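# Run machining cycles only on machines holding blanks

## Task

There are four machines, and vise air is off on all of them. Some vises hold a blank (a plain metal block) and the rest are empty. Finish one complete cycle on every machine whose vise holds a blank, and start no cycle on an empty one. Each machine has a control column. Pressing in its black VISE AIR knob clamps the vise, and shortly after it grips a blank, the blue CLAMPED lamp next to the knob turns on. The green CYCLE START button sits below the knob. It only works when the guard's screen is closed and VISE AIR is pushed in. The amber lamp on top of the column turns on once the cycle is complete. Setting off any machine's emergency stop fails the task, and so does the robot falling over or finishing tilted. Something may occasionally nudge a loose object.

## Robot and tools

ROBOT. The LinearBot has an omnidirectional base and a column about 1.7 m tall. A carriage rides the column (lift_m, 0 to 1 m, absolute). It carries two six-joint arms, each with a five-finger hand. The arm bases sit about 0.57 m + lift_m above the floor, and the carriage hangs about 0.15 m lower than that. A hand point reaches 0.78 m from its shoulder but only about 0.4 m below the arm base. Parked joints 1-6 are 0, 0.05, 0.05, 1.45, 0, 0. Cameras: carriage_camera looks forward and about 20 degrees down. left_wrist_camera and right_wrist_camera look at their hand's point.

FRAMES. Base frame: metres, origin on the floor under the base centre, x forward, y left, z up. The left_hand and right_hand readings are hand points in this frame, and the true hand is often lower than reported. base_odometry is in the frame the base had at the start, with heading in rad, left positive. It counts wheel turns only, so slip and drift are included.

move: one action plus optional cameras (list of names, or ["all"]) and blocking (true or omitted waits for rest; false returns within about 0.5 s). An action has base, joints or both.
- base: exactly one key. translate_m (forward +, -2 to 2 m), strafe_m (left +, -2 to 2 m) or rotate_rad (counter-clockwise +, -6.3 to 6.3). Each is an offset from the base's last reported position.
- joints: one object for both arms, keyed by joint name. Every value is an absolute target. lift_m in metres. For each of left_ and right_: joint1_rad -2.617 to 3.054 (yaw about vertical, 0 forward, + left); joint2_rad 0 to 3.141 (shoulder: 0 upper arm back, 1.57 up, 3.14 forward); joint3_rad 0 to 3.141 (elbow, 0 folded, 3.14 straight); joint4_rad -1.57 to 1.57 (wrist pitch, + lifts fingertips); joint5_rad -1.57 to 1.57 (wrist yaw, + turns fingertips right); joint6_rad -2.094 to 2.094 (roll, + clockwise seen from the forearm). Joint 6 swings the hand point, which is 0.07 m off its axis. Hand keys per side: hand_little, hand_ring, hand_middle, hand_index, hand_thumb_bend, hand_thumb_turn, each -1 (closed) to +1 (open). For the thumb turn, -1 puts it in front of the palm and +1 beside it. hand_force_limit (-1 to 1, mapping to about 0-10 N, or 0-15 N for the thumb) and hand_speed (-0.96 to 1) are settings, not motions. They start at 0 and -0.8.
- speeds: top speeds for this action only. translate_m and strafe_m 0.02-0.5 m/s, rotate_rad 0.05-1.57 rad/s, lift_m 0.02-0.27 m/s (default 0.25).
- min_time_s: 0.1-8 s, the shortest duration for arm motions. Use 2 or more for gentle, straighter hand paths. A very short value speeds moves up and can overshoot.
No action lasts more than 15 s, and moves time out at 14 s.

wait: seconds 0-10, optional cameras. It commands nothing and ends early once earlier moves have come to rest. stop: brakes every running motion, though braked parts may keep pressing. zoom_image: camera plus region [x0,y0,x1,y1] in pixels of that camera's newest image, at most 504 by 504. show_instructions shows the reference pages. finished_scene ends the scene, and the goal must still hold without the robot.

RESULTS. base_status and joint_status say done, moving, off_target (resting short, maybe still pushing), not_followed (held back by the arm-collision check, shown with "joint command not followed"), contact_stop or time_out. Once an unrequested stop appears, the remaining calls in that reply are skipped. motor_effort is a percentage of maximum, with the peak in brackets, and it is rough. Hand lines: <side>_hand_stopped_by gives six words for little, ring, middle, index, thumb_bend, thumb_turn (moving, target, force, stalled, fault). The *_load_n lines give fingertip force in N, positive when pushed open. on_its_own lists actions the robot took without being told. Joint torques are in joint order. A MOTOR HOT line means a motor is at 75 °C or more. At 100 °C that arm goes limp for 30-60 s (limit_stop_at_motor_heat), and you must resend its targets afterwards.

PRACTICE. Pressing a knob or button means bringing a fingertip, such as a straight index finger with the others curled, onto it slowly with min_time_s. Check the lamps with zoom_image. Approach machines at low base speed, because touching fixed things at default speed is a hard hit. After a stopped drive, back off about 0.2 m the way you came. Park arms while driving or thinking to avoid heating. Keep the arms clear of each other, since pressing arm against arm can end the scene. Don't strafe or swing fast with the carriage high and arms stretched, as the robot can tip. Never touch an emergency stop, and never press CYCLE START on a machine whose vise is empty. Avoid hard pushes, drops and slams.

Each tool is called after "Request:" as name(argument=value, ...) on one line, values as JSON.

Reference images:

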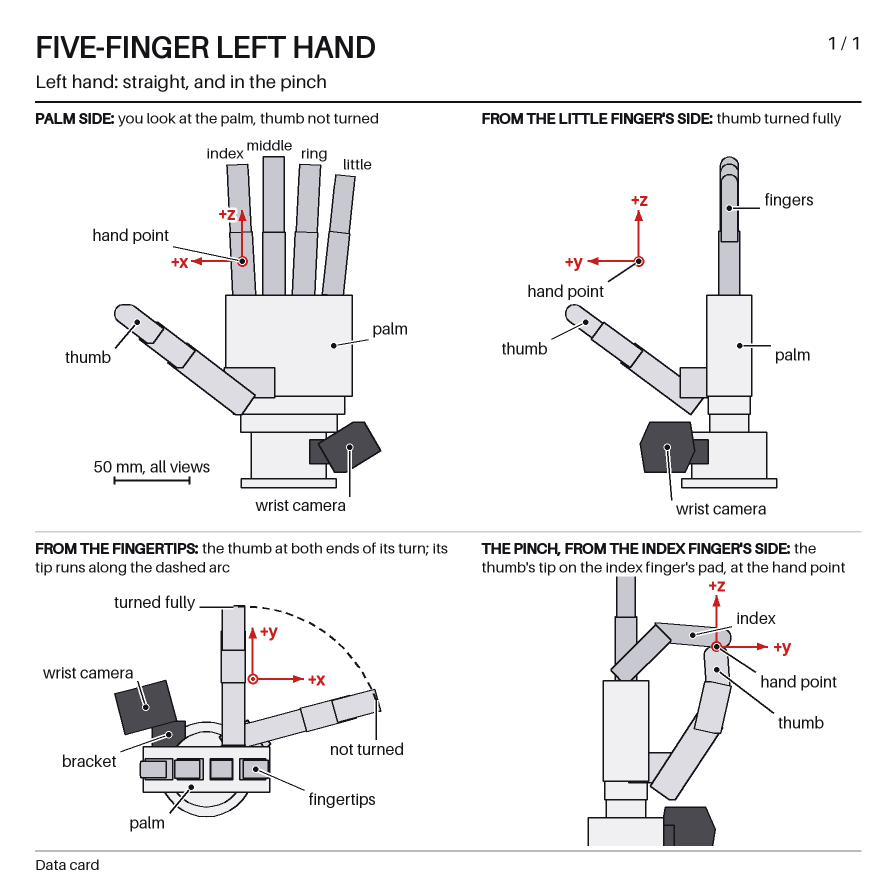

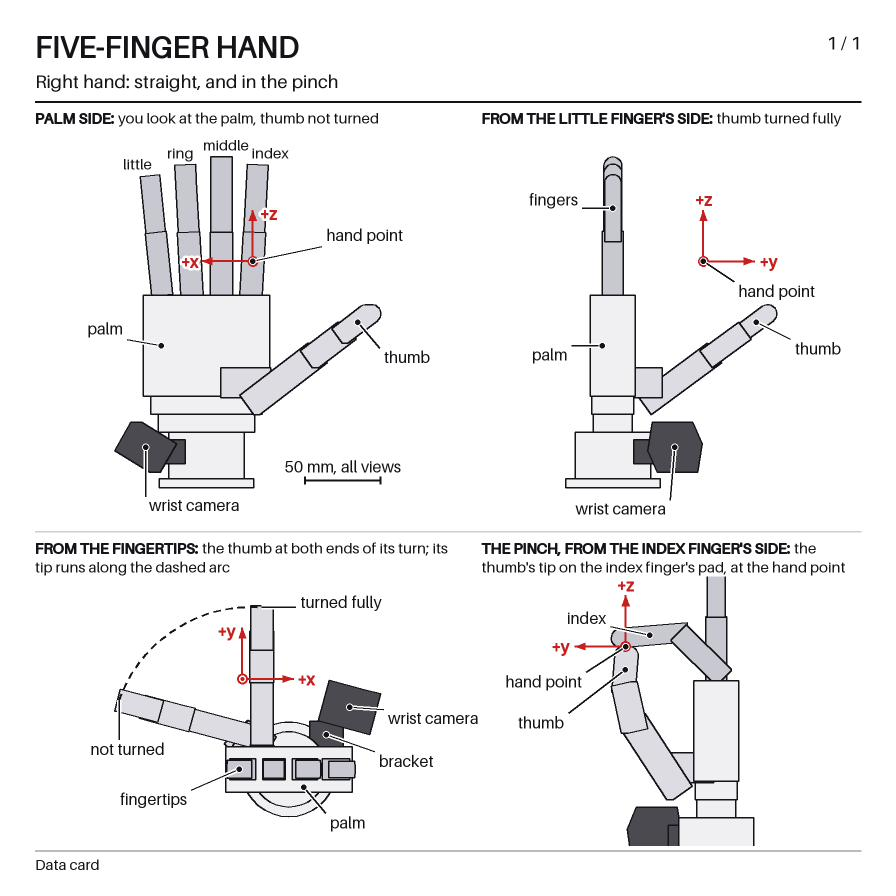

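## Session

Request:
move()

Scene clock: 0.00 s.
Joint torques (N m): no reading
Motor temperatures (°C): left_arm=[22 25 24 26 22 26] | right_arm=[21 24 26 29 20 24]
base_odometry: x=+0.000 y=+0.000 heading=+0.000
base_status: not commanded
joint_positions: lift_m=+0.300 left_joint1_rad=-0.008 left_joint2_rad=+0.061 left_joint3_rad=+0.036 left_joint4_rad=+1.406 left_joint5_rad=+0.008 left_joint6_rad=+0.048 right_joint1_rad=+0.001 right_joint2_rad=+0.058 right_joint3_rad=+0.049 right_joint4_rad=+1.455 right_joint5_rad=+0.048 right_joint6_rad=+0.003 left_hand_little=+1.000 left_hand_ring=+1.000 left_hand_middle=+1.000 left_hand_index=+1.000 left_hand_thumb_turn=+1.000 left_hand_thumb_bend=+1.000 left_hand_force_limit=+0.000 left_hand_speed=-0.800 right_hand_little=+1.000 right_hand_ring=+1.000 right_hand_middle=+1.000 right_hand_index=+1.000 right_hand_thumb_turn=+1.000 right_hand_thumb_bend=+1.000 right_hand_force_limit=+0.000 right_hand_speed=-0.800
joint_status: not commanded
left_hand_stopped_by: target,target,target,target,target,target
right_hand_stopped_by: target,target,target,target,target,target
left_little_load_n: 0.0
left_ring_load_n: 0.0
left_middle_load_n: 0.0
left_index_load_n: 0.0
left_thumb_bend_load_n: 0.0
left_thumb_turn_load_n: 0.0
right_little_load_n: 0.0
right_ring_load_n: 0.0
right_middle_load_n: 0.0
right_index_load_n: 0.0
right_thumb_bend_load_n: 0.0
right_thumb_turn_load_n: 0.0
motor_effort: lift_m=+17 drive_wheels=-1
left_hand: x=+0.3389 y=+0.2816 z=+1.3153 quat_wxyz=(+0.718, -0.062, +0.072, -0.690) (m; base frame)
right_hand: x=+0.3204 y=-0.2902 z=+1.3267 quat_wxyz=(+0.706, -0.027, +0.061, -0.705) (m; base frame)
pictures: carriage_camera, left_wrist_camera, right_wrist_camera
Images, in order (width x height): carriage_camera 672x504, left_wrist_camera 672x504, right_wrist_camera 672x504.

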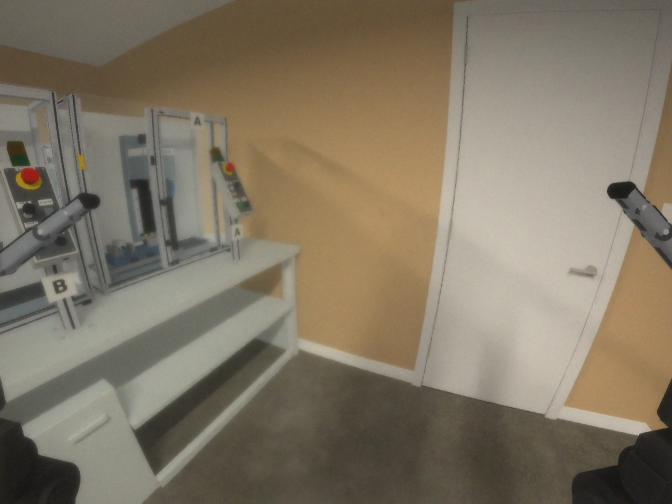

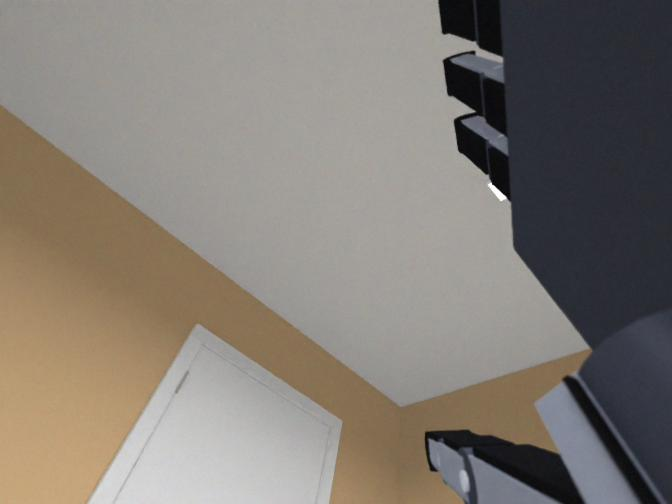

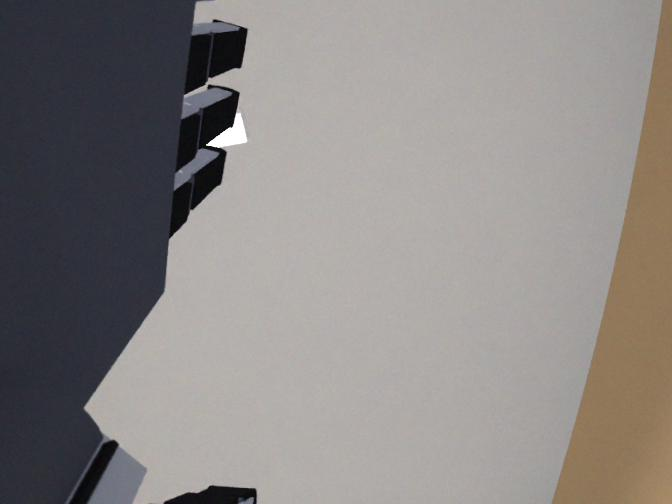

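Request:
zoom_image(camera="carriage_camera", region=[0, 70, 310, 350])

Request:
move(base={"rotate_rad": 0.9}, speeds={"rotate_rad": 0.8}, cameras=["carriage_camera"])

Scaled by 1.626.

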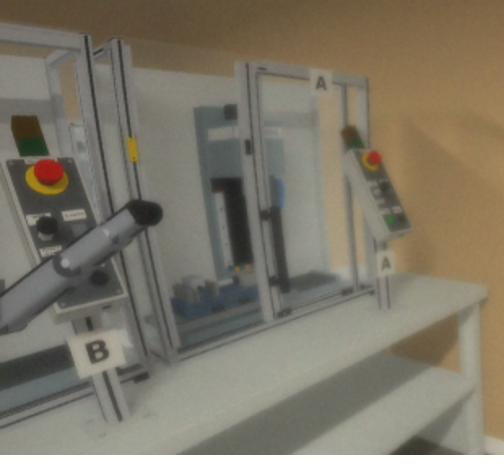

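Scene clock: 3.20 s.
Joint torques (N m): left_arm=[-0.32 2.66 5.86 0.07 -0.02 -0.04] | right_arm=[0.18 4.04 6.16 -0.08 0.07 -0.08]
move: done
base_odometry: x=+0.000 y=+0.000 heading=+0.900
base_status: done
joint_positions: lift_m=+0.300 left_joint1_rad=-0.008 left_joint2_rad=+0.061 left_joint3_rad=+0.036 left_joint4_rad=+1.406 left_joint5_rad=+0.008 left_joint6_rad=+0.048 right_joint1_rad=+0.001 right_joint2_rad=+0.058 right_joint3_rad=+0.049 right_joint4_rad=+1.455 right_joint5_rad=+0.048 right_joint6_rad=+0.003 left_hand_little=+1.000 left_hand_ring=+1.000 left_hand_middle=+1.000 left_hand_index=+1.000 left_hand_thumb_turn=+1.000 left_hand_thumb_bend=+1.000 left_hand_force_limit=+0.000 left_hand_speed=-0.800 right_hand_little=+1.000 right_hand_ring=+1.000 right_hand_middle=+1.000 right_hand_index=+1.000 right_hand_thumb_turn=+1.000 right_hand_thumb_bend=+1.000 right_hand_force_limit=+0.000 right_hand_speed=-0.800
joint_status: not commanded
left_hand_stopped_by: target,target,target,target,target,target
right_hand_stopped_by: target,target,target,target,target,target
left_little_load_n: 0.0
left_ring_load_n: 0.0
left_middle_load_n: 0.0
left_index_load_n: 0.0
left_thumb_bend_load_n: 0.0
left_thumb_turn_load_n: 0.0
right_little_load_n: 0.0
right_ring_load_n: 0.0
right_middle_load_n: 0.0
right_index_load_n: 0.0
right_thumb_bend_load_n: 0.0
right_thumb_turn_load_n: 0.0
motor_effort: lift_m=+17(20) drive_wheels=+2(8)
left_hand: x=+0.3389 y=+0.2816 z=+1.3153 quat_wxyz=(+0.718, -0.062, +0.072, -0.690)
right_hand: x=+0.3204 y=-0.2902 z=+1.3267 quat_wxyz=(+0.706, -0.027, +0.061, -0.705)
Images, in order (width x height): carriage_camera 672x504.

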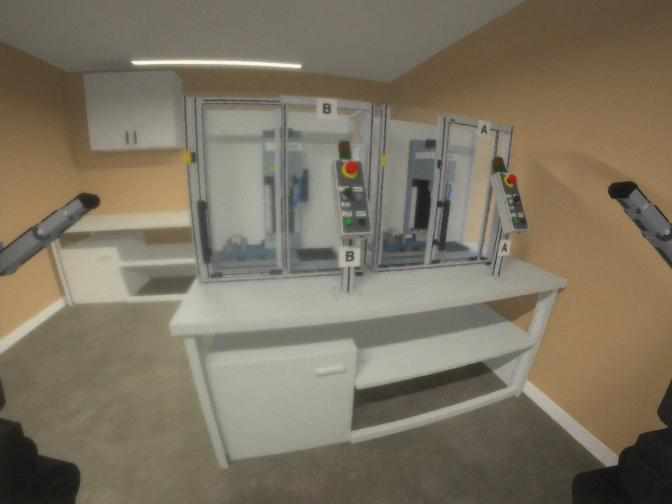

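Request:
zoom_image(camera="carriage_camera", region=[180, 80, 380, 300])

Request:
zoom_image(camera="carriage_camera", region=[370, 80, 540, 300])

Request:
move(base={"rotate_rad": 1.4}, speeds={"rotate_rad": 0.8}, cameras=["carriage_camera"])

Scaled by 2.291.

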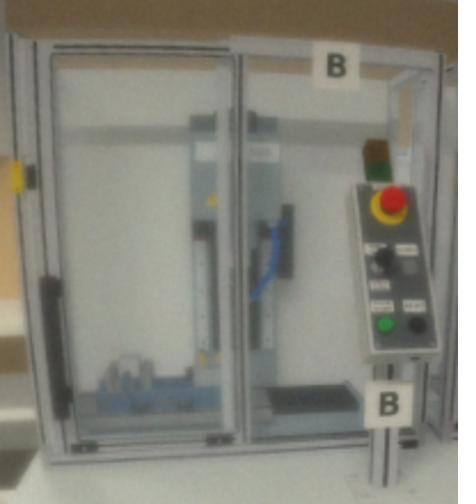

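Scaled by 2.291.

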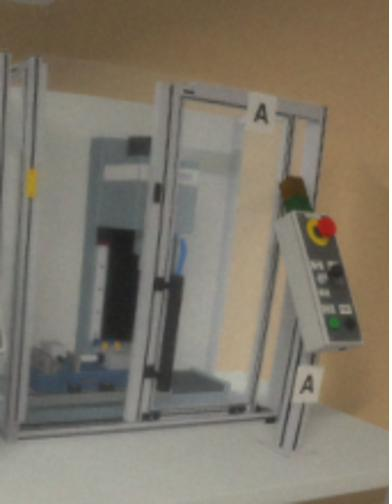

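Scene clock: 7.30 s.
Joint torques (N m): left_arm=[-0.32 2.67 5.83 0.06 -0.02 -0.05] | right_arm=[0.18 3.97 6.34 -0.12 0.06 -0.1]
move: done
base_odometry: x=+0.000 y=+0.000 heading=+2.299
base_status: done
joint_positions: lift_m=+0.300 left_joint1_rad=-0.008 left_joint2_rad=+0.061 left_joint3_rad=+0.036 left_joint4_rad=+1.406 left_joint5_rad=+0.008 left_joint6_rad=+0.048 right_joint1_rad=+0.001 right_joint2_rad=+0.058 right_joint3_rad=+0.049 right_joint4_rad=+1.455 right_joint5_rad=+0.048 right_joint6_rad=+0.003 left_hand_little=+1.000 left_hand_ring=+1.000 left_hand_middle=+1.000 left_hand_index=+1.000 left_hand_thumb_turn=+1.000 left_hand_thumb_bend=+1.000 left_hand_force_limit=+0.000 left_hand_speed=-0.800 right_hand_little=+1.000 right_hand_ring=+1.000 right_hand_middle=+1.000 right_hand_index=+1.000 right_hand_thumb_turn=+1.000 right_hand_thumb_bend=+1.000 right_hand_force_limit=+0.000 right_hand_speed=-0.800
joint_status: not commanded
left_hand_stopped_by: target,target,target,target,target,target
right_hand_stopped_by: target,target,target,target,target,target
left_little_load_n: 0.0
left_ring_load_n: 0.0
left_middle_load_n: 0.0
left_index_load_n: 0.0
left_thumb_bend_load_n: 0.0
left_thumb_turn_load_n: 0.0
right_little_load_n: 0.0
right_ring_load_n: 0.0
right_middle_load_n: 0.0
right_index_load_n: 0.0
right_thumb_bend_load_n: 0.0
right_thumb_turn_load_n: 0.0
motor_effort: lift_m=+18(19) drive_wheels=+3(7)
left_hand: x=+0.3389 y=+0.2816 z=+1.3153 quat_wxyz=(+0.718, -0.062, +0.072, -0.690)
right_hand: x=+0.3204 y=-0.2902 z=+1.3267 quat_wxyz=(+0.706, -0.027, +0.061, -0.705)
Images, in order (width x height): carriage_camera 672x504.

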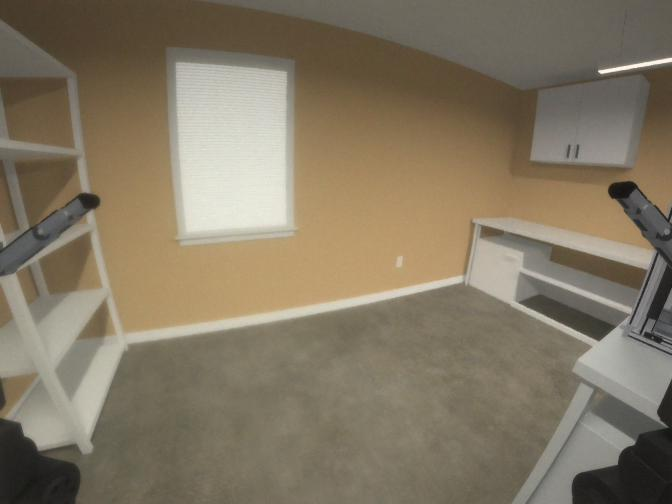

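Request:
move(base={"rotate_rad": 1.4}, speeds={"rotate_rad": 0.8}, cameras=["carriage_camera"])

Request:
move(base={"rotate_rad": 1.3}, speeds={"rotate_rad": 0.8}, cameras=["carriage_camera"])

Scene clock: 11.83 s.
Joint torques (N m): left_arm=[-0.31 2.66 5.86 0.07 -0.02 -0.04] | right_arm=[0.18 4.25 6.32 -0.09 0.06 -0.09]
move: done
base_odometry: x=+0.000 y=+0.000 heading=-2.584
base_status: done
joint_positions: lift_m=+0.300 left_joint1_rad=-0.008 left_joint2_rad=+0.061 left_joint3_rad=+0.036 left_joint4_rad=+1.406 left_joint5_rad=+0.008 left_joint6_rad=+0.048 right_joint1_rad=+0.001 right_joint2_rad=+0.058 right_joint3_rad=+0.049 right_joint4_rad=+1.455 right_joint5_rad=+0.048 right_joint6_rad=+0.003 left_hand_little=+1.000 left_hand_ring=+1.000 left_hand_middle=+1.000 left_hand_index=+1.000 left_hand_thumb_turn=+1.000 left_hand_thumb_bend=+1.000 left_hand_force_limit=+0.000 left_hand_speed=-0.800 right_hand_little=+1.000 right_hand_ring=+1.000 right_hand_middle=+1.000 right_hand_index=+1.000 right_hand_thumb_turn=+1.000 right_hand_thumb_bend=+1.000 right_hand_force_limit=+0.000 right_hand_speed=-0.800
joint_status: not commanded
left_hand_stopped_by: target,target,target,target,target,target
right_hand_stopped_by: target,target,target,target,target,target
left_little_load_n: 0.0
left_ring_load_n: 0.0
left_middle_load_n: 0.0
left_index_load_n: 0.0
left_thumb_bend_load_n: 0.0
left_thumb_turn_load_n: 0.0
right_little_load_n: 0.0
right_ring_load_n: 0.0
right_middle_load_n: 0.0
right_index_load_n: 0.0
right_thumb_bend_load_n: 0.0
right_thumb_turn_load_n: -0.5
motor_effort: lift_m=+18(20) drive_wheels=+2(8)
left_hand: x=+0.3389 y=+0.2816 z=+1.3153 quat_wxyz=(+0.718, -0.062, +0.072, -0.690)
right_hand: x=+0.3204 y=-0.2902 z=+1.3267 quat_wxyz=(+0.706, -0.027, +0.061, -0.705)
Images, in order (width x height): carriage_camera 672x504.

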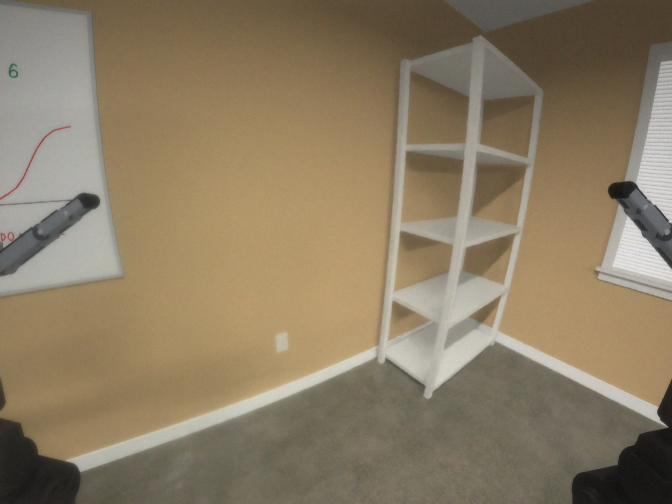

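Scene clock: 14.77 s.
Joint torques (N m): left_arm=[-0.34 2.67 5.83 0.07 -0.02 -0.05] | right_arm=[0.16 4.15 6.31 -0.06 0.06 -0.09]
move: done
base_odometry: x=+0.000 y=+0.000 heading=-1.284
base_status: done
joint_positions: lift_m=+0.300 left_joint1_rad=-0.008 left_joint2_rad=+0.061 left_joint3_rad=+0.036 left_joint4_rad=+1.406 left_joint5_rad=+0.008 left_joint6_rad=+0.048 right_joint1_rad=+0.001 right_joint2_rad=+0.058 right_joint3_rad=+0.049 right_joint4_rad=+1.455 right_joint5_rad=+0.048 right_joint6_rad=+0.003 left_hand_little=+1.000 left_hand_ring=+1.000 left_hand_middle=+1.000 left_hand_index=+1.000 left_hand_thumb_turn=+1.000 left_hand_thumb_bend=+1.000 left_hand_force_limit=+0.000 left_hand_speed=-0.800 right_hand_little=+1.000 right_hand_ring=+1.000 right_hand_middle=+1.000 right_hand_index=+1.000 right_hand_thumb_turn=+1.000 right_hand_thumb_bend=+1.000 right_hand_force_limit=+0.000 right_hand_speed=-0.800
joint_status: not commanded
left_hand_stopped_by: target,target,target,target,target,target
right_hand_stopped_by: target,target,target,target,target,target
left_little_load_n: 0.0
left_ring_load_n: 0.0
left_middle_load_n: 0.0
left_index_load_n: 0.0
left_thumb_bend_load_n: 0.0
left_thumb_turn_load_n: 0.0
right_little_load_n: 0.0
right_ring_load_n: 0.0
right_middle_load_n: 0.0
right_index_load_n: 0.0
right_thumb_bend_load_n: 0.0
right_thumb_turn_load_n: 0.0
motor_effort: lift_m=+18(20) drive_wheels=+2(7)
left_hand: x=+0.3389 y=+0.2816 z=+1.3153 quat_wxyz=(+0.718, -0.062, +0.072, -0.690)
right_hand: x=+0.3203 y=-0.2902 z=+1.3268 quat_wxyz=(+0.706, -0.027, +0.061, -0.705)
Images, in order (width x height): carriage_camera 672x504.

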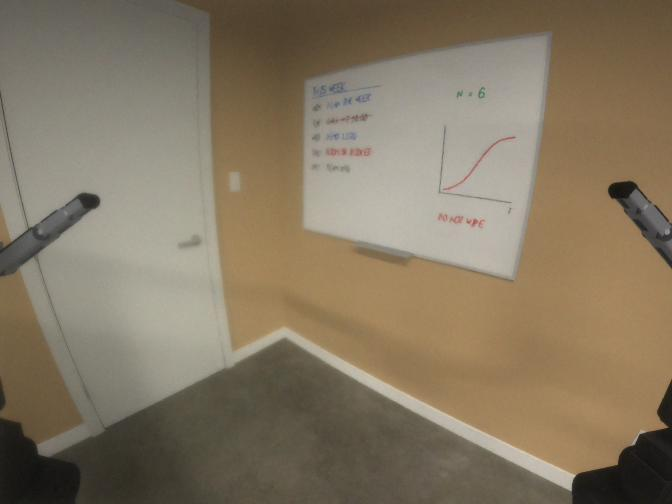

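Request:
move(base={"rotate_rad": 2.434}, speeds={"rotate_rad": 1.0}, cameras=["carriage_camera"])

Scene clock: 19.93 s.
Joint torques (N m): left_arm=[-0.34 2.69 5.81 0.08 -0.02 -0.04] | right_arm=[0.18 4.12 6.32 -0.08 0.06 -0.09]
move: done
base_odometry: x=+0.000 y=+0.000 heading=+1.149
base_status: done
joint_positions: lift_m=+0.300 left_joint1_rad=-0.008 left_joint2_rad=+0.061 left_joint3_rad=+0.036 left_joint4_rad=+1.406 left_joint5_rad=+0.008 left_joint6_rad=+0.048 right_joint1_rad=+0.001 right_joint2_rad=+0.058 right_joint3_rad=+0.049 right_joint4_rad=+1.455 right_joint5_rad=+0.048 right_joint6_rad=+0.003 left_hand_little=+1.000 left_hand_ring=+1.000 left_hand_middle=+1.000 left_hand_index=+1.000 left_hand_thumb_turn=+1.000 left_hand_thumb_bend=+1.000 left_hand_force_limit=+0.000 left_hand_speed=-0.800 right_hand_little=+1.000 right_hand_ring=+1.000 right_hand_middle=+1.000 right_hand_index=+1.000 right_hand_thumb_turn=+1.000 right_hand_thumb_bend=+1.000 right_hand_force_limit=+0.000 right_hand_speed=-0.800
joint_status: not commanded
left_hand_stopped_by: target,target,target,target,target,target
right_hand_stopped_by: target,target,target,target,target,target
left_little_load_n: 0.0
left_ring_load_n: 0.0
left_middle_load_n: 0.0
left_index_load_n: 0.0
left_thumb_bend_load_n: 0.0
left_thumb_turn_load_n: 0.0
right_little_load_n: 0.0
right_ring_load_n: 0.0
right_middle_load_n: 0.0
right_index_load_n: 0.0
right_thumb_bend_load_n: 0.0
right_thumb_turn_load_n: -0.5
motor_effort: lift_m=+18(20) drive_wheels=+2(8)
left_hand: x=+0.3389 y=+0.2816 z=+1.3153 quat_wxyz=(+0.718, -0.062, +0.072, -0.690)
right_hand: x=+0.3203 y=-0.2902 z=+1.3268 quat_wxyz=(+0.706, -0.027, +0.061, -0.705)
Images, in order (width x height): carriage_camera 672x504.

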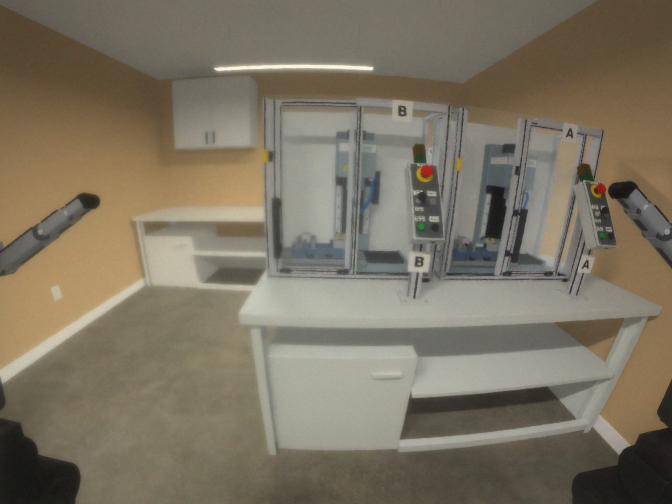

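Request:
zoom_image(camera="carriage_camera", region=[255, 90, 455, 300])

Request:
zoom_image(camera="carriage_camera", region=[440, 90, 640, 300])

Scaled by 2.400.

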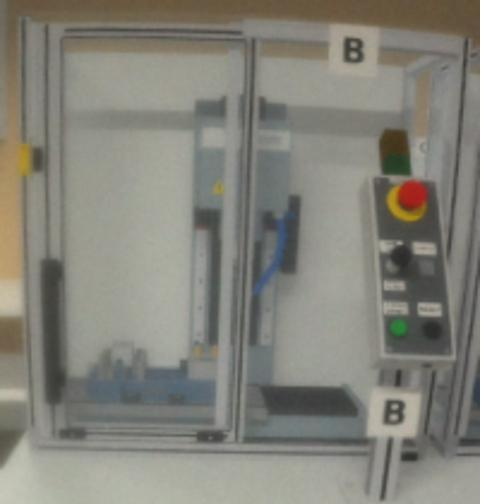

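Scaled by 2.400.

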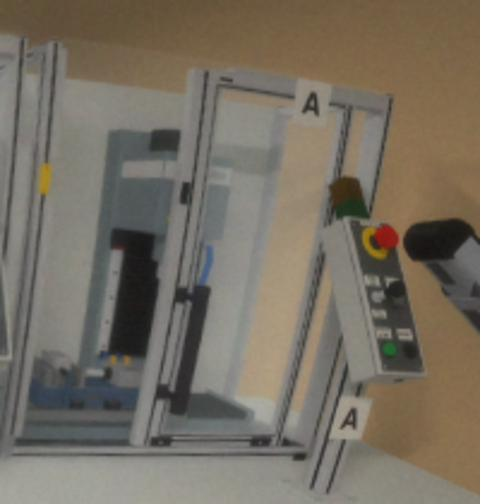

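Request:
move(base={"translate_m": 0.2}, speeds={"translate_m": 0.3}, joints={"lift_m": 0.5}, cameras=["carriage_camera"])

Request:
zoom_image(camera="carriage_camera", region=[220, 120, 460, 360])

Scene clock: 25.50 s.
Joint torques (N m): left_arm=[-0.31 2.66 5.86 0.07 -0.02 -0.04] | right_arm=[0.17 4.22 6.38 -0.03 0.06 -0.09]
move: done
base_odometry: x=+0.082 y=+0.183 heading=+1.150
base_status: done
joint_positions: lift_m=+0.500 left_joint1_rad=-0.008 left_joint2_rad=+0.061 left_joint3_rad=+0.036 left_joint4_rad=+1.405 left_joint5_rad=+0.008 left_joint6_rad=+0.048 right_joint1_rad=+0.001 right_joint2_rad=+0.058 right_joint3_rad=+0.049 right_joint4_rad=+1.452 right_joint5_rad=+0.048 right_joint6_rad=+0.003 left_hand_little=+1.000 left_hand_ring=+1.000 left_hand_middle=+1.000 left_hand_index=+1.000 left_hand_thumb_turn=+1.000 left_hand_thumb_bend=+1.000 left_hand_force_limit=+0.000 left_hand_speed=-0.800 right_hand_little=+1.000 right_hand_ring=+1.000 right_hand_middle=+1.000 right_hand_index=+1.000 right_hand_thumb_turn=+1.000 right_hand_thumb_bend=+1.000 right_hand_force_limit=+0.000 right_hand_speed=-0.800
joint_status: all done
left_hand_stopped_by: target,target,target,target,target,target
right_hand_stopped_by: target,target,target,target,target,target
left_little_load_n: 0.0
left_ring_load_n: 0.0
left_middle_load_n: 0.0
left_index_load_n: 0.0
left_thumb_bend_load_n: 0.0
left_thumb_turn_load_n: 0.0
right_little_load_n: 0.0
right_ring_load_n: 0.5
right_middle_load_n: 0.0
right_index_load_n: 0.0
right_thumb_bend_load_n: 0.0
right_thumb_turn_load_n: 0.0
motor_effort: lift_m=+19(23) drive_wheels=-3(9)
left_hand: x=+0.3390 y=+0.2816 z=+1.5153 quat_wxyz=(+0.718, -0.062, +0.072, -0.690)
right_hand: x=+0.3211 y=-0.2902 z=+1.5265 quat_wxyz=(+0.706, -0.028, +0.062, -0.705)
Images, in order (width x height): carriage_camera 672x504.

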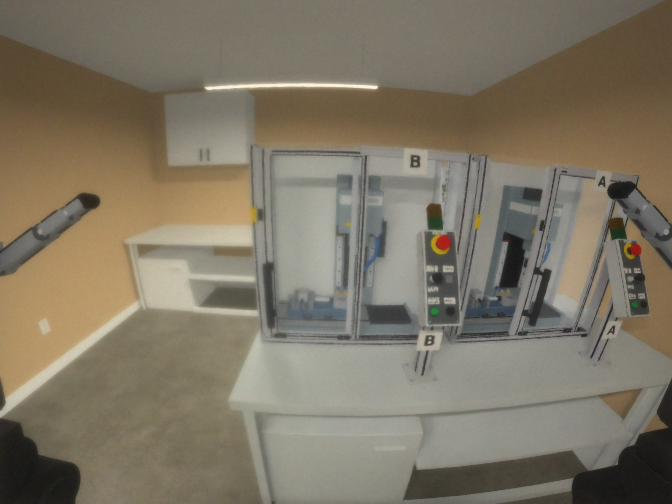

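Scaled by 2.100.

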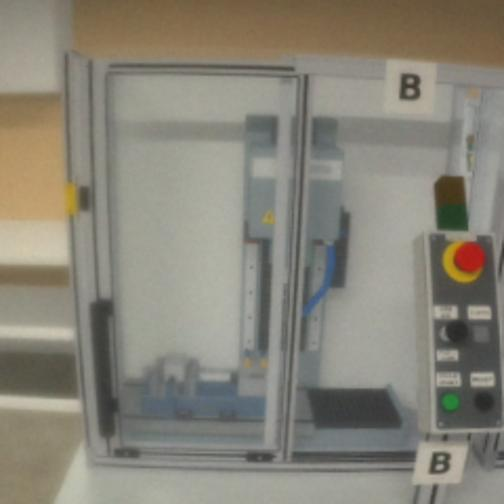

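Request:
move(base={"translate_m": 0.3}, speeds={"translate_m": 0.25}, cameras=["carriage_camera"])

Request:
zoom_image(camera="carriage_camera", region=[220, 180, 460, 420])

Scene clock: 29.53 s.
Joint torques (N m): left_arm=[-0.34 2.63 5.86 0.07 -0.02 -0.04] | right_arm=[0.18 4.26 6.35 -0.06 0.06 -0.1]
move: done
base_odometry: x=+0.204 y=+0.457 heading=+1.151
base_status: done
joint_positions: lift_m=+0.500 left_joint1_rad=-0.008 left_joint2_rad=+0.061 left_joint3_rad=+0.036 left_joint4_rad=+1.405 left_joint5_rad=+0.008 left_joint6_rad=+0.048 right_joint1_rad=+0.001 right_joint2_rad=+0.058 right_joint3_rad=+0.049 right_joint4_rad=+1.451 right_joint5_rad=+0.048 right_joint6_rad=+0.003 left_hand_little=+1.000 left_hand_ring=+1.000 left_hand_middle=+1.000 left_hand_index=+1.000 left_hand_thumb_turn=+1.000 left_hand_thumb_bend=+1.000 left_hand_force_limit=+0.000 left_hand_speed=-0.800 right_hand_little=+1.000 right_hand_ring=+1.000 right_hand_middle=+1.000 right_hand_index=+1.000 right_hand_thumb_turn=+1.000 right_hand_thumb_bend=+1.000 right_hand_force_limit=+0.000 right_hand_speed=-0.800
joint_status: not commanded
left_hand_stopped_by: target,target,target,target,target,target
right_hand_stopped_by: target,target,target,target,target,target
left_little_load_n: 0.0
left_ring_load_n: 0.0
left_middle_load_n: 0.0
left_index_load_n: 0.0
left_thumb_bend_load_n: 0.0
left_thumb_turn_load_n: 0.0
right_little_load_n: 0.0
right_ring_load_n: -0.5
right_middle_load_n: 0.0
right_index_load_n: 0.0
right_thumb_bend_load_n: 0.0
right_thumb_turn_load_n: 0.0
motor_effort: lift_m=+18(20) drive_wheels=-4(10)
left_hand: x=+0.3390 y=+0.2816 z=+1.5153 quat_wxyz=(+0.718, -0.062, +0.072, -0.690)
right_hand: x=+0.3213 y=-0.2902 z=+1.5264 quat_wxyz=(+0.706, -0.028, +0.063, -0.705)
Images, in order (width x height): carriage_camera 672x504.

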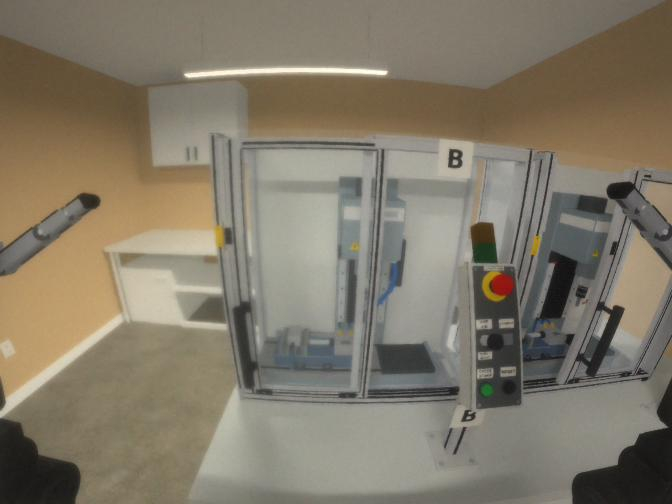

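Scaled by 2.100.

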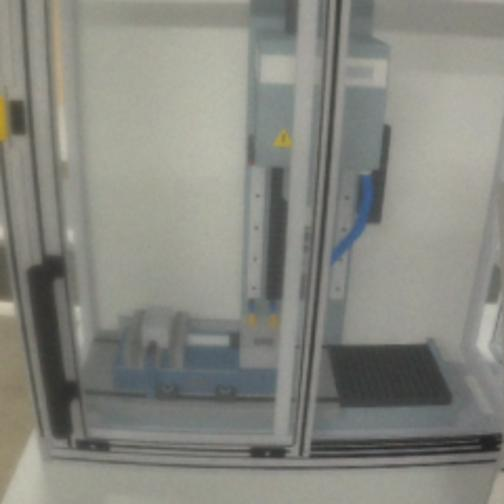

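Request:
zoom_image(camera="carriage_camera", region=[260, 310, 360, 385])

Request:
zoom_image(camera="carriage_camera", region=[460, 215, 560, 415])

Request:
zoom_image(camera="carriage_camera", region=[510, 290, 660, 410])

Scaled by 5.040.

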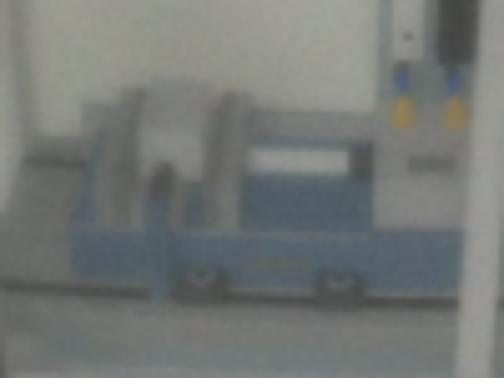

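Scaled by 2.520.

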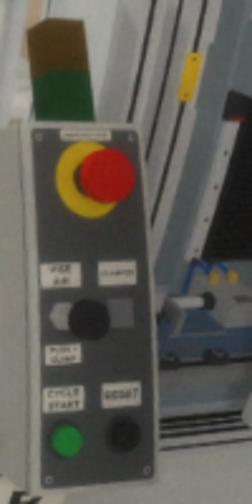

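Scaled by 3.360.

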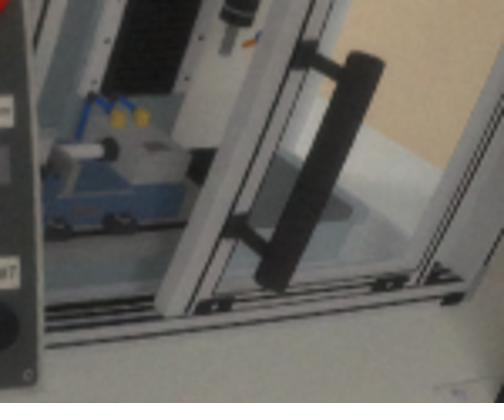

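Request:
move(base={"translate_m": 0.18}, speeds={"translate_m": 0.2}, cameras=["carriage_camera"])

Request:
zoom_image(camera="carriage_camera", region=[220, 320, 380, 480])

Scene clock: 36.17 s.
Joint torques (N m): left_arm=[-0.32 2.66 5.86 0.07 -0.02 -0.04] | right_arm=[0.18 4.26 6.28 -0.05 0.07 -0.09]
move: done
base_odometry: x=+0.277 y=+0.621 heading=+1.151
base_status: done
joint_positions: lift_m=+0.500 left_joint1_rad=-0.008 left_joint2_rad=+0.061 left_joint3_rad=+0.036 left_joint4_rad=+1.406 left_joint5_rad=+0.008 left_joint6_rad=+0.048 right_joint1_rad=+0.001 right_joint2_rad=+0.058 right_joint3_rad=+0.049 right_joint4_rad=+1.452 right_joint5_rad=+0.048 right_joint6_rad=+0.003 left_hand_little=+1.000 left_hand_ring=+1.000 left_hand_middle=+1.000 left_hand_index=+1.000 left_hand_thumb_turn=+1.000 left_hand_thumb_bend=+1.000 left_hand_force_limit=+0.000 left_hand_speed=-0.800 right_hand_little=+1.000 right_hand_ring=+1.000 right_hand_middle=+1.000 right_hand_index=+1.000 right_hand_thumb_turn=+1.000 right_hand_thumb_bend=+1.000 right_hand_force_limit=+0.000 right_hand_speed=-0.800
joint_status: not commanded
left_hand_stopped_by: target,target,target,target,target,target
right_hand_stopped_by: target,target,target,target,target,target
left_little_load_n: 0.0
left_ring_load_n: 0.0
left_middle_load_n: 0.0
left_index_load_n: -0.5
left_thumb_bend_load_n: 0.0
left_thumb_turn_load_n: 0.0
right_little_load_n: 0.0
right_ring_load_n: 0.0
right_middle_load_n: 0.0
right_index_load_n: 0.0
right_thumb_bend_load_n: 0.0
right_thumb_turn_load_n: 0.0
motor_effort: lift_m=+19(20) drive_wheels=-4(10)
left_hand: x=+0.3389 y=+0.2816 z=+1.5153 quat_wxyz=(+0.718, -0.062, +0.072, -0.690)
right_hand: x=+0.3211 y=-0.2902 z=+1.5265 quat_wxyz=(+0.706, -0.028, +0.062, -0.705)
Images, in order (width x height): carriage_camera 672x504.

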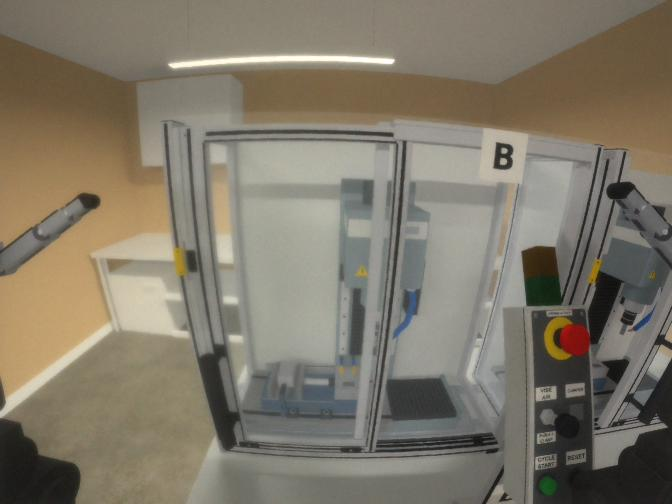

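Scaled by 3.150.

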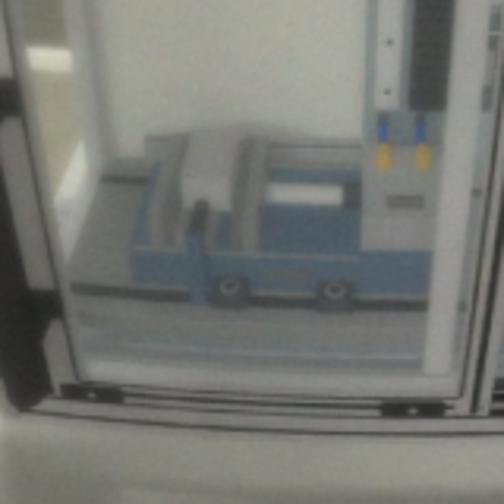

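Request:
move(base={"strafe_m": -0.65}, speeds={"strafe_m": 0.25}, cameras=["carriage_camera"])

Request:
zoom_image(camera="carriage_camera", region=[220, 280, 420, 480])

Scene clock: 41.73 s.
Joint torques (N m): left_arm=[-0.32 2.65 5.85 0.07 0 -0.04] | right_arm=[0.17 4.12 6.38 -0.06 0.06 -0.09]
move: done
base_odometry: x=+0.871 y=+0.357 heading=+1.151
base_status: done
joint_positions: lift_m=+0.500 left_joint1_rad=-0.008 left_joint2_rad=+0.061 left_joint3_rad=+0.036 left_joint4_rad=+1.406 left_joint5_rad=+0.008 left_joint6_rad=+0.048 right_joint1_rad=+0.001 right_joint2_rad=+0.058 right_joint3_rad=+0.049 right_joint4_rad=+1.452 right_joint5_rad=+0.048 right_joint6_rad=+0.003 left_hand_little=+1.000 left_hand_ring=+1.000 left_hand_middle=+1.000 left_hand_index=+1.000 left_hand_thumb_turn=+1.000 left_hand_thumb_bend=+1.000 left_hand_force_limit=+0.000 left_hand_speed=-0.800 right_hand_little=+1.000 right_hand_ring=+1.000 right_hand_middle=+1.000 right_hand_index=+1.000 right_hand_thumb_turn=+1.000 right_hand_thumb_bend=+1.000 right_hand_force_limit=+0.000 right_hand_speed=-0.800
joint_status: not commanded
left_hand_stopped_by: target,target,target,target,target,target
right_hand_stopped_by: target,target,target,target,target,target
left_little_load_n: 0.0
left_ring_load_n: 0.0
left_middle_load_n: 0.0
left_index_load_n: 0.0
left_thumb_bend_load_n: 0.0
left_thumb_turn_load_n: 0.0
right_little_load_n: 0.0
right_ring_load_n: 0.0
right_middle_load_n: 0.0
right_index_load_n: 0.0
right_thumb_bend_load_n: 0.0
right_thumb_turn_load_n: 0.0
motor_effort: lift_m=+19(20) drive_wheels=-1(7)
left_hand: x=+0.3389 y=+0.2816 z=+1.5153 quat_wxyz=(+0.718, -0.062, +0.072, -0.690)
right_hand: x=+0.3211 y=-0.2902 z=+1.5265 quat_wxyz=(+0.706, -0.028, +0.062, -0.705)
Images, in order (width x height): carriage_camera 672x504.

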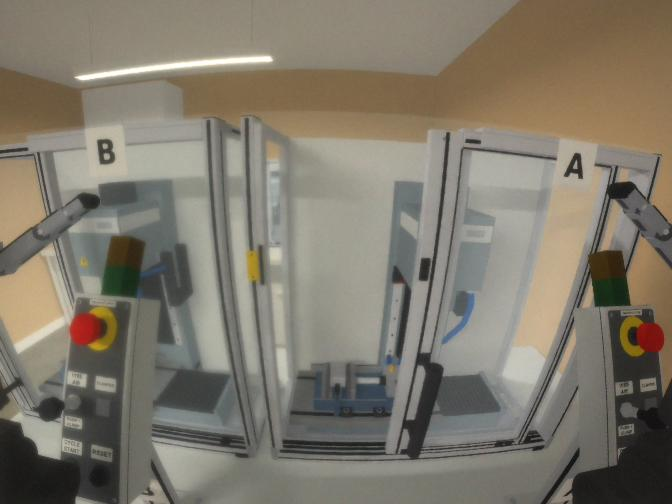

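Scaled by 2.520.

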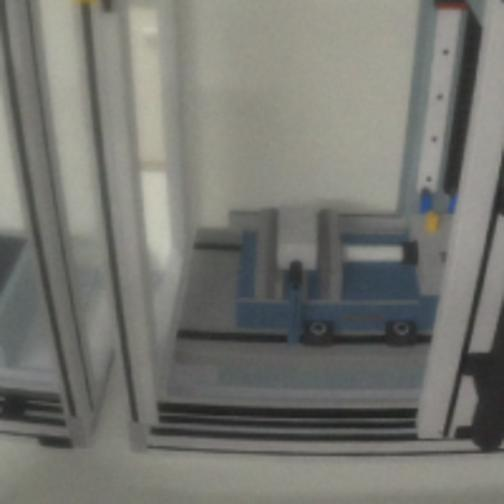

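Request:
zoom_image(camera="carriage_camera", region=[300, 340, 400, 430])

Scaled by 5.040.

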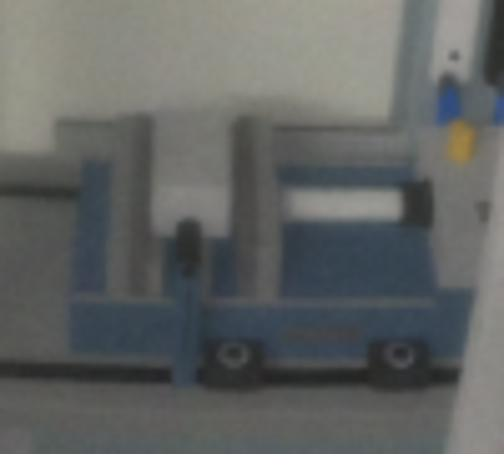

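Request:
move(base={"translate_m": -0.35}, speeds={"translate_m": 0.3}, cameras=[])

Request:
move(base={"strafe_m": -0.2}, speeds={"strafe_m": 0.25}, joints={"right_joint2_rad": 1.0, "right_joint3_rad": 1.2, "right_joint4_rad": -0.5, "right_hand_little": -1, "right_hand_ring": -1, "right_hand_middle": -1, "right_hand_speed": 0, "left_hand_speed": 0}, min_time_s=3, cameras=["all"])

Scene clock: 62.37 s.
Joint torques (N m): left_arm=[-0.32 2.7 5.94 0.05 -0.02 -0.04] | right_arm=[0.18 4.08 6.42 -0.07 0.06 -0.09]
move: done
base_odometry: x=+0.728 y=+0.037 heading=+1.151
base_status: done
joint_positions: lift_m=+0.500 left_joint1_rad=-0.008 left_joint2_rad=+0.061 left_joint3_rad=+0.036 left_joint4_rad=+1.406 left_joint5_rad=+0.008 left_joint6_rad=+0.048 right_joint1_rad=+0.001 right_joint2_rad=+0.058 right_joint3_rad=+0.049 right_joint4_rad=+1.453 right_joint5_rad=+0.048 right_joint6_rad=+0.003 left_hand_little=+1.000 left_hand_ring=+1.000 left_hand_middle=+1.000 left_hand_index=+1.000 left_hand_thumb_turn=+1.000 left_hand_thumb_bend=+1.000 left_hand_force_limit=+0.000 left_hand_speed=-0.800 right_hand_little=+1.000 right_hand_ring=+1.000 right_hand_middle=+1.000 right_hand_index=+1.000 right_hand_thumb_turn=+1.000 right_hand_thumb_bend=+1.000 right_hand_force_limit=+0.000 right_hand_speed=-0.800
joint_status: not commanded
left_hand_stopped_by: target,target,target,target,target,target
right_hand_stopped_by: target,target,target,target,target,target
left_little_load_n: 0.0
left_ring_load_n: 0.0
left_middle_load_n: 0.0
left_index_load_n: 0.0
left_thumb_bend_load_n: 0.0
left_thumb_turn_load_n: 0.0
right_little_load_n: 0.0
right_ring_load_n: 0.0
right_middle_load_n: 0.0
right_index_load_n: 0.0
right_thumb_bend_load_n: 0.0
right_thumb_turn_load_n: 0.0
motor_effort: lift_m=+18(20) drive_wheels=-1(7)
left_hand: x=+0.3389 y=+0.2816 z=+1.5153 quat_wxyz=(+0.718, -0.062, +0.072, -0.690)
right_hand: x=+0.3208 y=-0.2902 z=+1.5266 quat_wxyz=(+0.706, -0.028, +0.062, -0.705)

Scene clock: 65.73 s.
Joint torques (N m): left_arm=[-0.32 2.67 5.86 0.07 -0.02 -0.04] | right_arm=[0.18 -0.95 10.32 2.01 0.11 -0.09]
move: done
base_odometry: x=+0.911 y=-0.045 heading=+1.151
base_status: done
joint_positions: lift_m=+0.500 left_joint1_rad=-0.008 left_joint2_rad=+0.061 left_joint3_rad=+0.036 left_joint4_rad=+1.406 left_joint5_rad=+0.008 left_joint6_rad=+0.048 right_joint1_rad=+0.001 right_joint2_rad=+0.990 right_joint3_rad=+1.173 right_joint4_rad=-0.482 right_joint5_rad=+0.048 right_joint6_rad=+0.003 left_hand_little=+1.000 left_hand_ring=+1.000 left_hand_middle=+1.000 left_hand_index=+1.000 left_hand_thumb_turn=+1.000 left_hand_thumb_bend=+1.000 left_hand_force_limit=+0.000 left_hand_speed=+0.000 right_hand_little=-1.000 right_hand_ring=-1.000 right_hand_middle=-1.000 right_hand_index=+1.000 right_hand_thumb_turn=+1.000 right_hand_thumb_bend=+1.000 right_hand_force_limit=+0.000 right_hand_speed=+0.000
joint_status: all done
left_hand_stopped_by: target,target,target,target,target,target
right_hand_stopped_by: target,target,target,target,target,target
left_little_load_n: 0.0
left_ring_load_n: 0.0
left_middle_load_n: 0.0
left_index_load_n: 0.0
left_thumb_bend_load_n: 0.0
left_thumb_turn_load_n: 0.0
right_little_load_n: 0.0
right_ring_load_n: 0.0
right_middle_load_n: 0.0
right_index_load_n: 0.0
right_thumb_bend_load_n: 0.0
right_thumb_turn_load_n: 0.0
motor_effort: lift_m=+18(20) drive_wheels=-1(5)
left_hand: x=+0.3389 y=+0.2817 z=+1.5153 quat_wxyz=(+0.718, -0.062, +0.071, -0.690)
right_hand: x=+0.5701 y=-0.2899 z=+1.3815 quat_wxyz=(+0.407, -0.558, +0.579, -0.433)
pictures: carriage_camera, left_wrist_camera, right_wrist_camera
Images, in order (width x height): carriage_camera 672x504, left_wrist_camera 672x504, right_wrist_camera 672x504.

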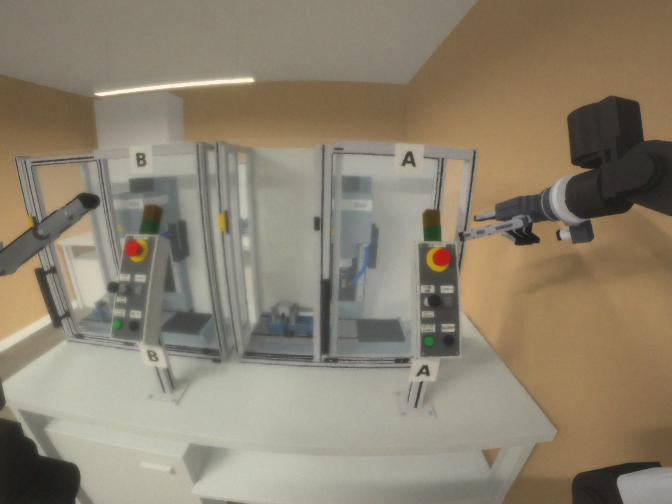

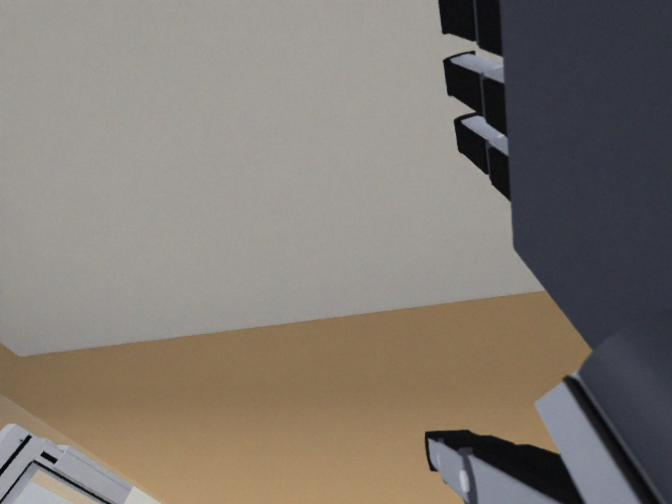

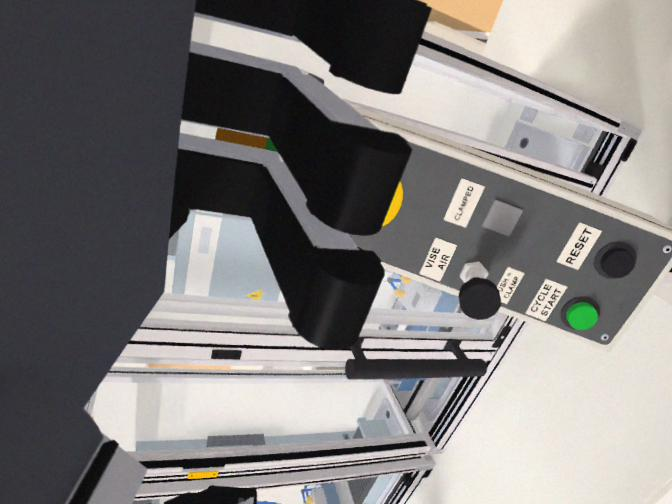

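Request:
move(base={"translate_m": -0.15}, speeds={"translate_m": 0.2}, joints={"lift_m": 0.3, "right_joint4_rad": -0.58}, cameras=["carriage_camera", "right_wrist_camera"])

Scene clock: 82.27 s.
Joint torques (N m): left_arm=[-0.32 2.65 5.81 0.07 -0.01 -0.04] | right_arm=[0.16 -0.96 9.02 2.16 0.11 -0.09]
move: done
base_odometry: x=+0.850 y=-0.182 heading=+1.151
base_status: done
joint_positions: lift_m=+0.300 left_joint1_rad=-0.008 left_joint2_rad=+0.061 left_joint3_rad=+0.036 left_joint4_rad=+1.405 left_joint5_rad=+0.008 left_joint6_rad=+0.048 right_joint1_rad=+0.001 right_joint2_rad=+0.991 right_joint3_rad=+1.186 right_joint4_rad=-0.582 right_joint5_rad=+0.048 right_joint6_rad=+0.003 left_hand_little=+1.000 left_hand_ring=+1.000 left_hand_middle=+1.000 left_hand_index=+1.000 left_hand_thumb_turn=+1.000 left_hand_thumb_bend=+1.000 left_hand_force_limit=+0.000 left_hand_speed=+0.000 right_hand_little=-1.000 right_hand_ring=-1.000 right_hand_middle=-1.000 right_hand_index=+1.000 right_hand_thumb_turn=+1.000 right_hand_thumb_bend=+1.000 right_hand_force_limit=+0.000 right_hand_speed=+0.000
joint_status: all done
left_hand_stopped_by: target,target,target,target,target,target
right_hand_stopped_by: target,target,target,target,target,target
left_little_load_n: 0.0
left_ring_load_n: 0.0
left_middle_load_n: 0.0
left_index_load_n: 0.0
left_thumb_bend_load_n: 0.0
left_thumb_turn_load_n: 0.0
right_little_load_n: 0.0
right_ring_load_n: 0.0
right_middle_load_n: 0.0
right_index_load_n: 0.0
right_thumb_bend_load_n: 0.0
right_thumb_turn_load_n: 0.0
motor_effort: lift_m=+17(19) drive_wheels=-1(6)
left_hand: x=+0.3390 y=+0.2817 z=+1.3153 quat_wxyz=(+0.718, -0.063, +0.072, -0.690)
right_hand: x=+0.5561 y=-0.2899 z=+1.1633 quat_wxyz=(+0.381, -0.577, +0.597, -0.407)
Images, in order (width x height): carriage_camera 672x504, right_wrist_camera 672x504.

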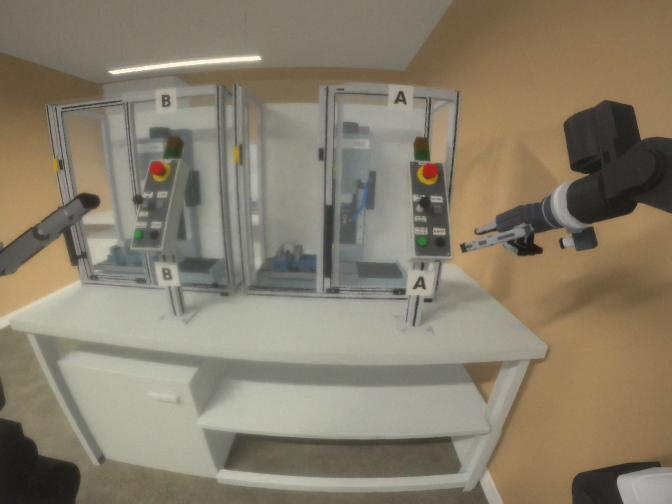

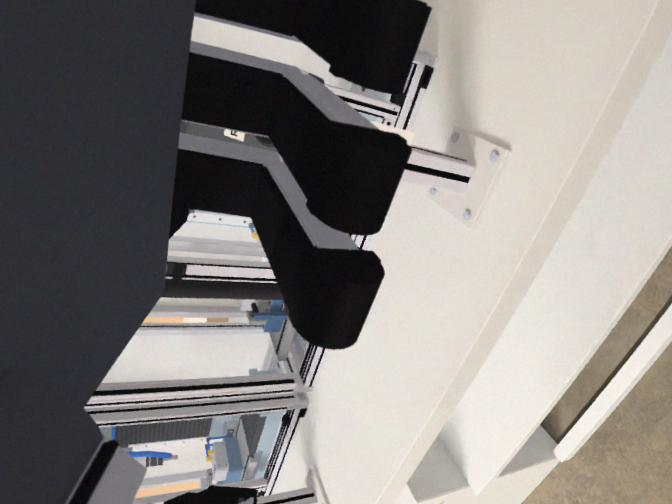

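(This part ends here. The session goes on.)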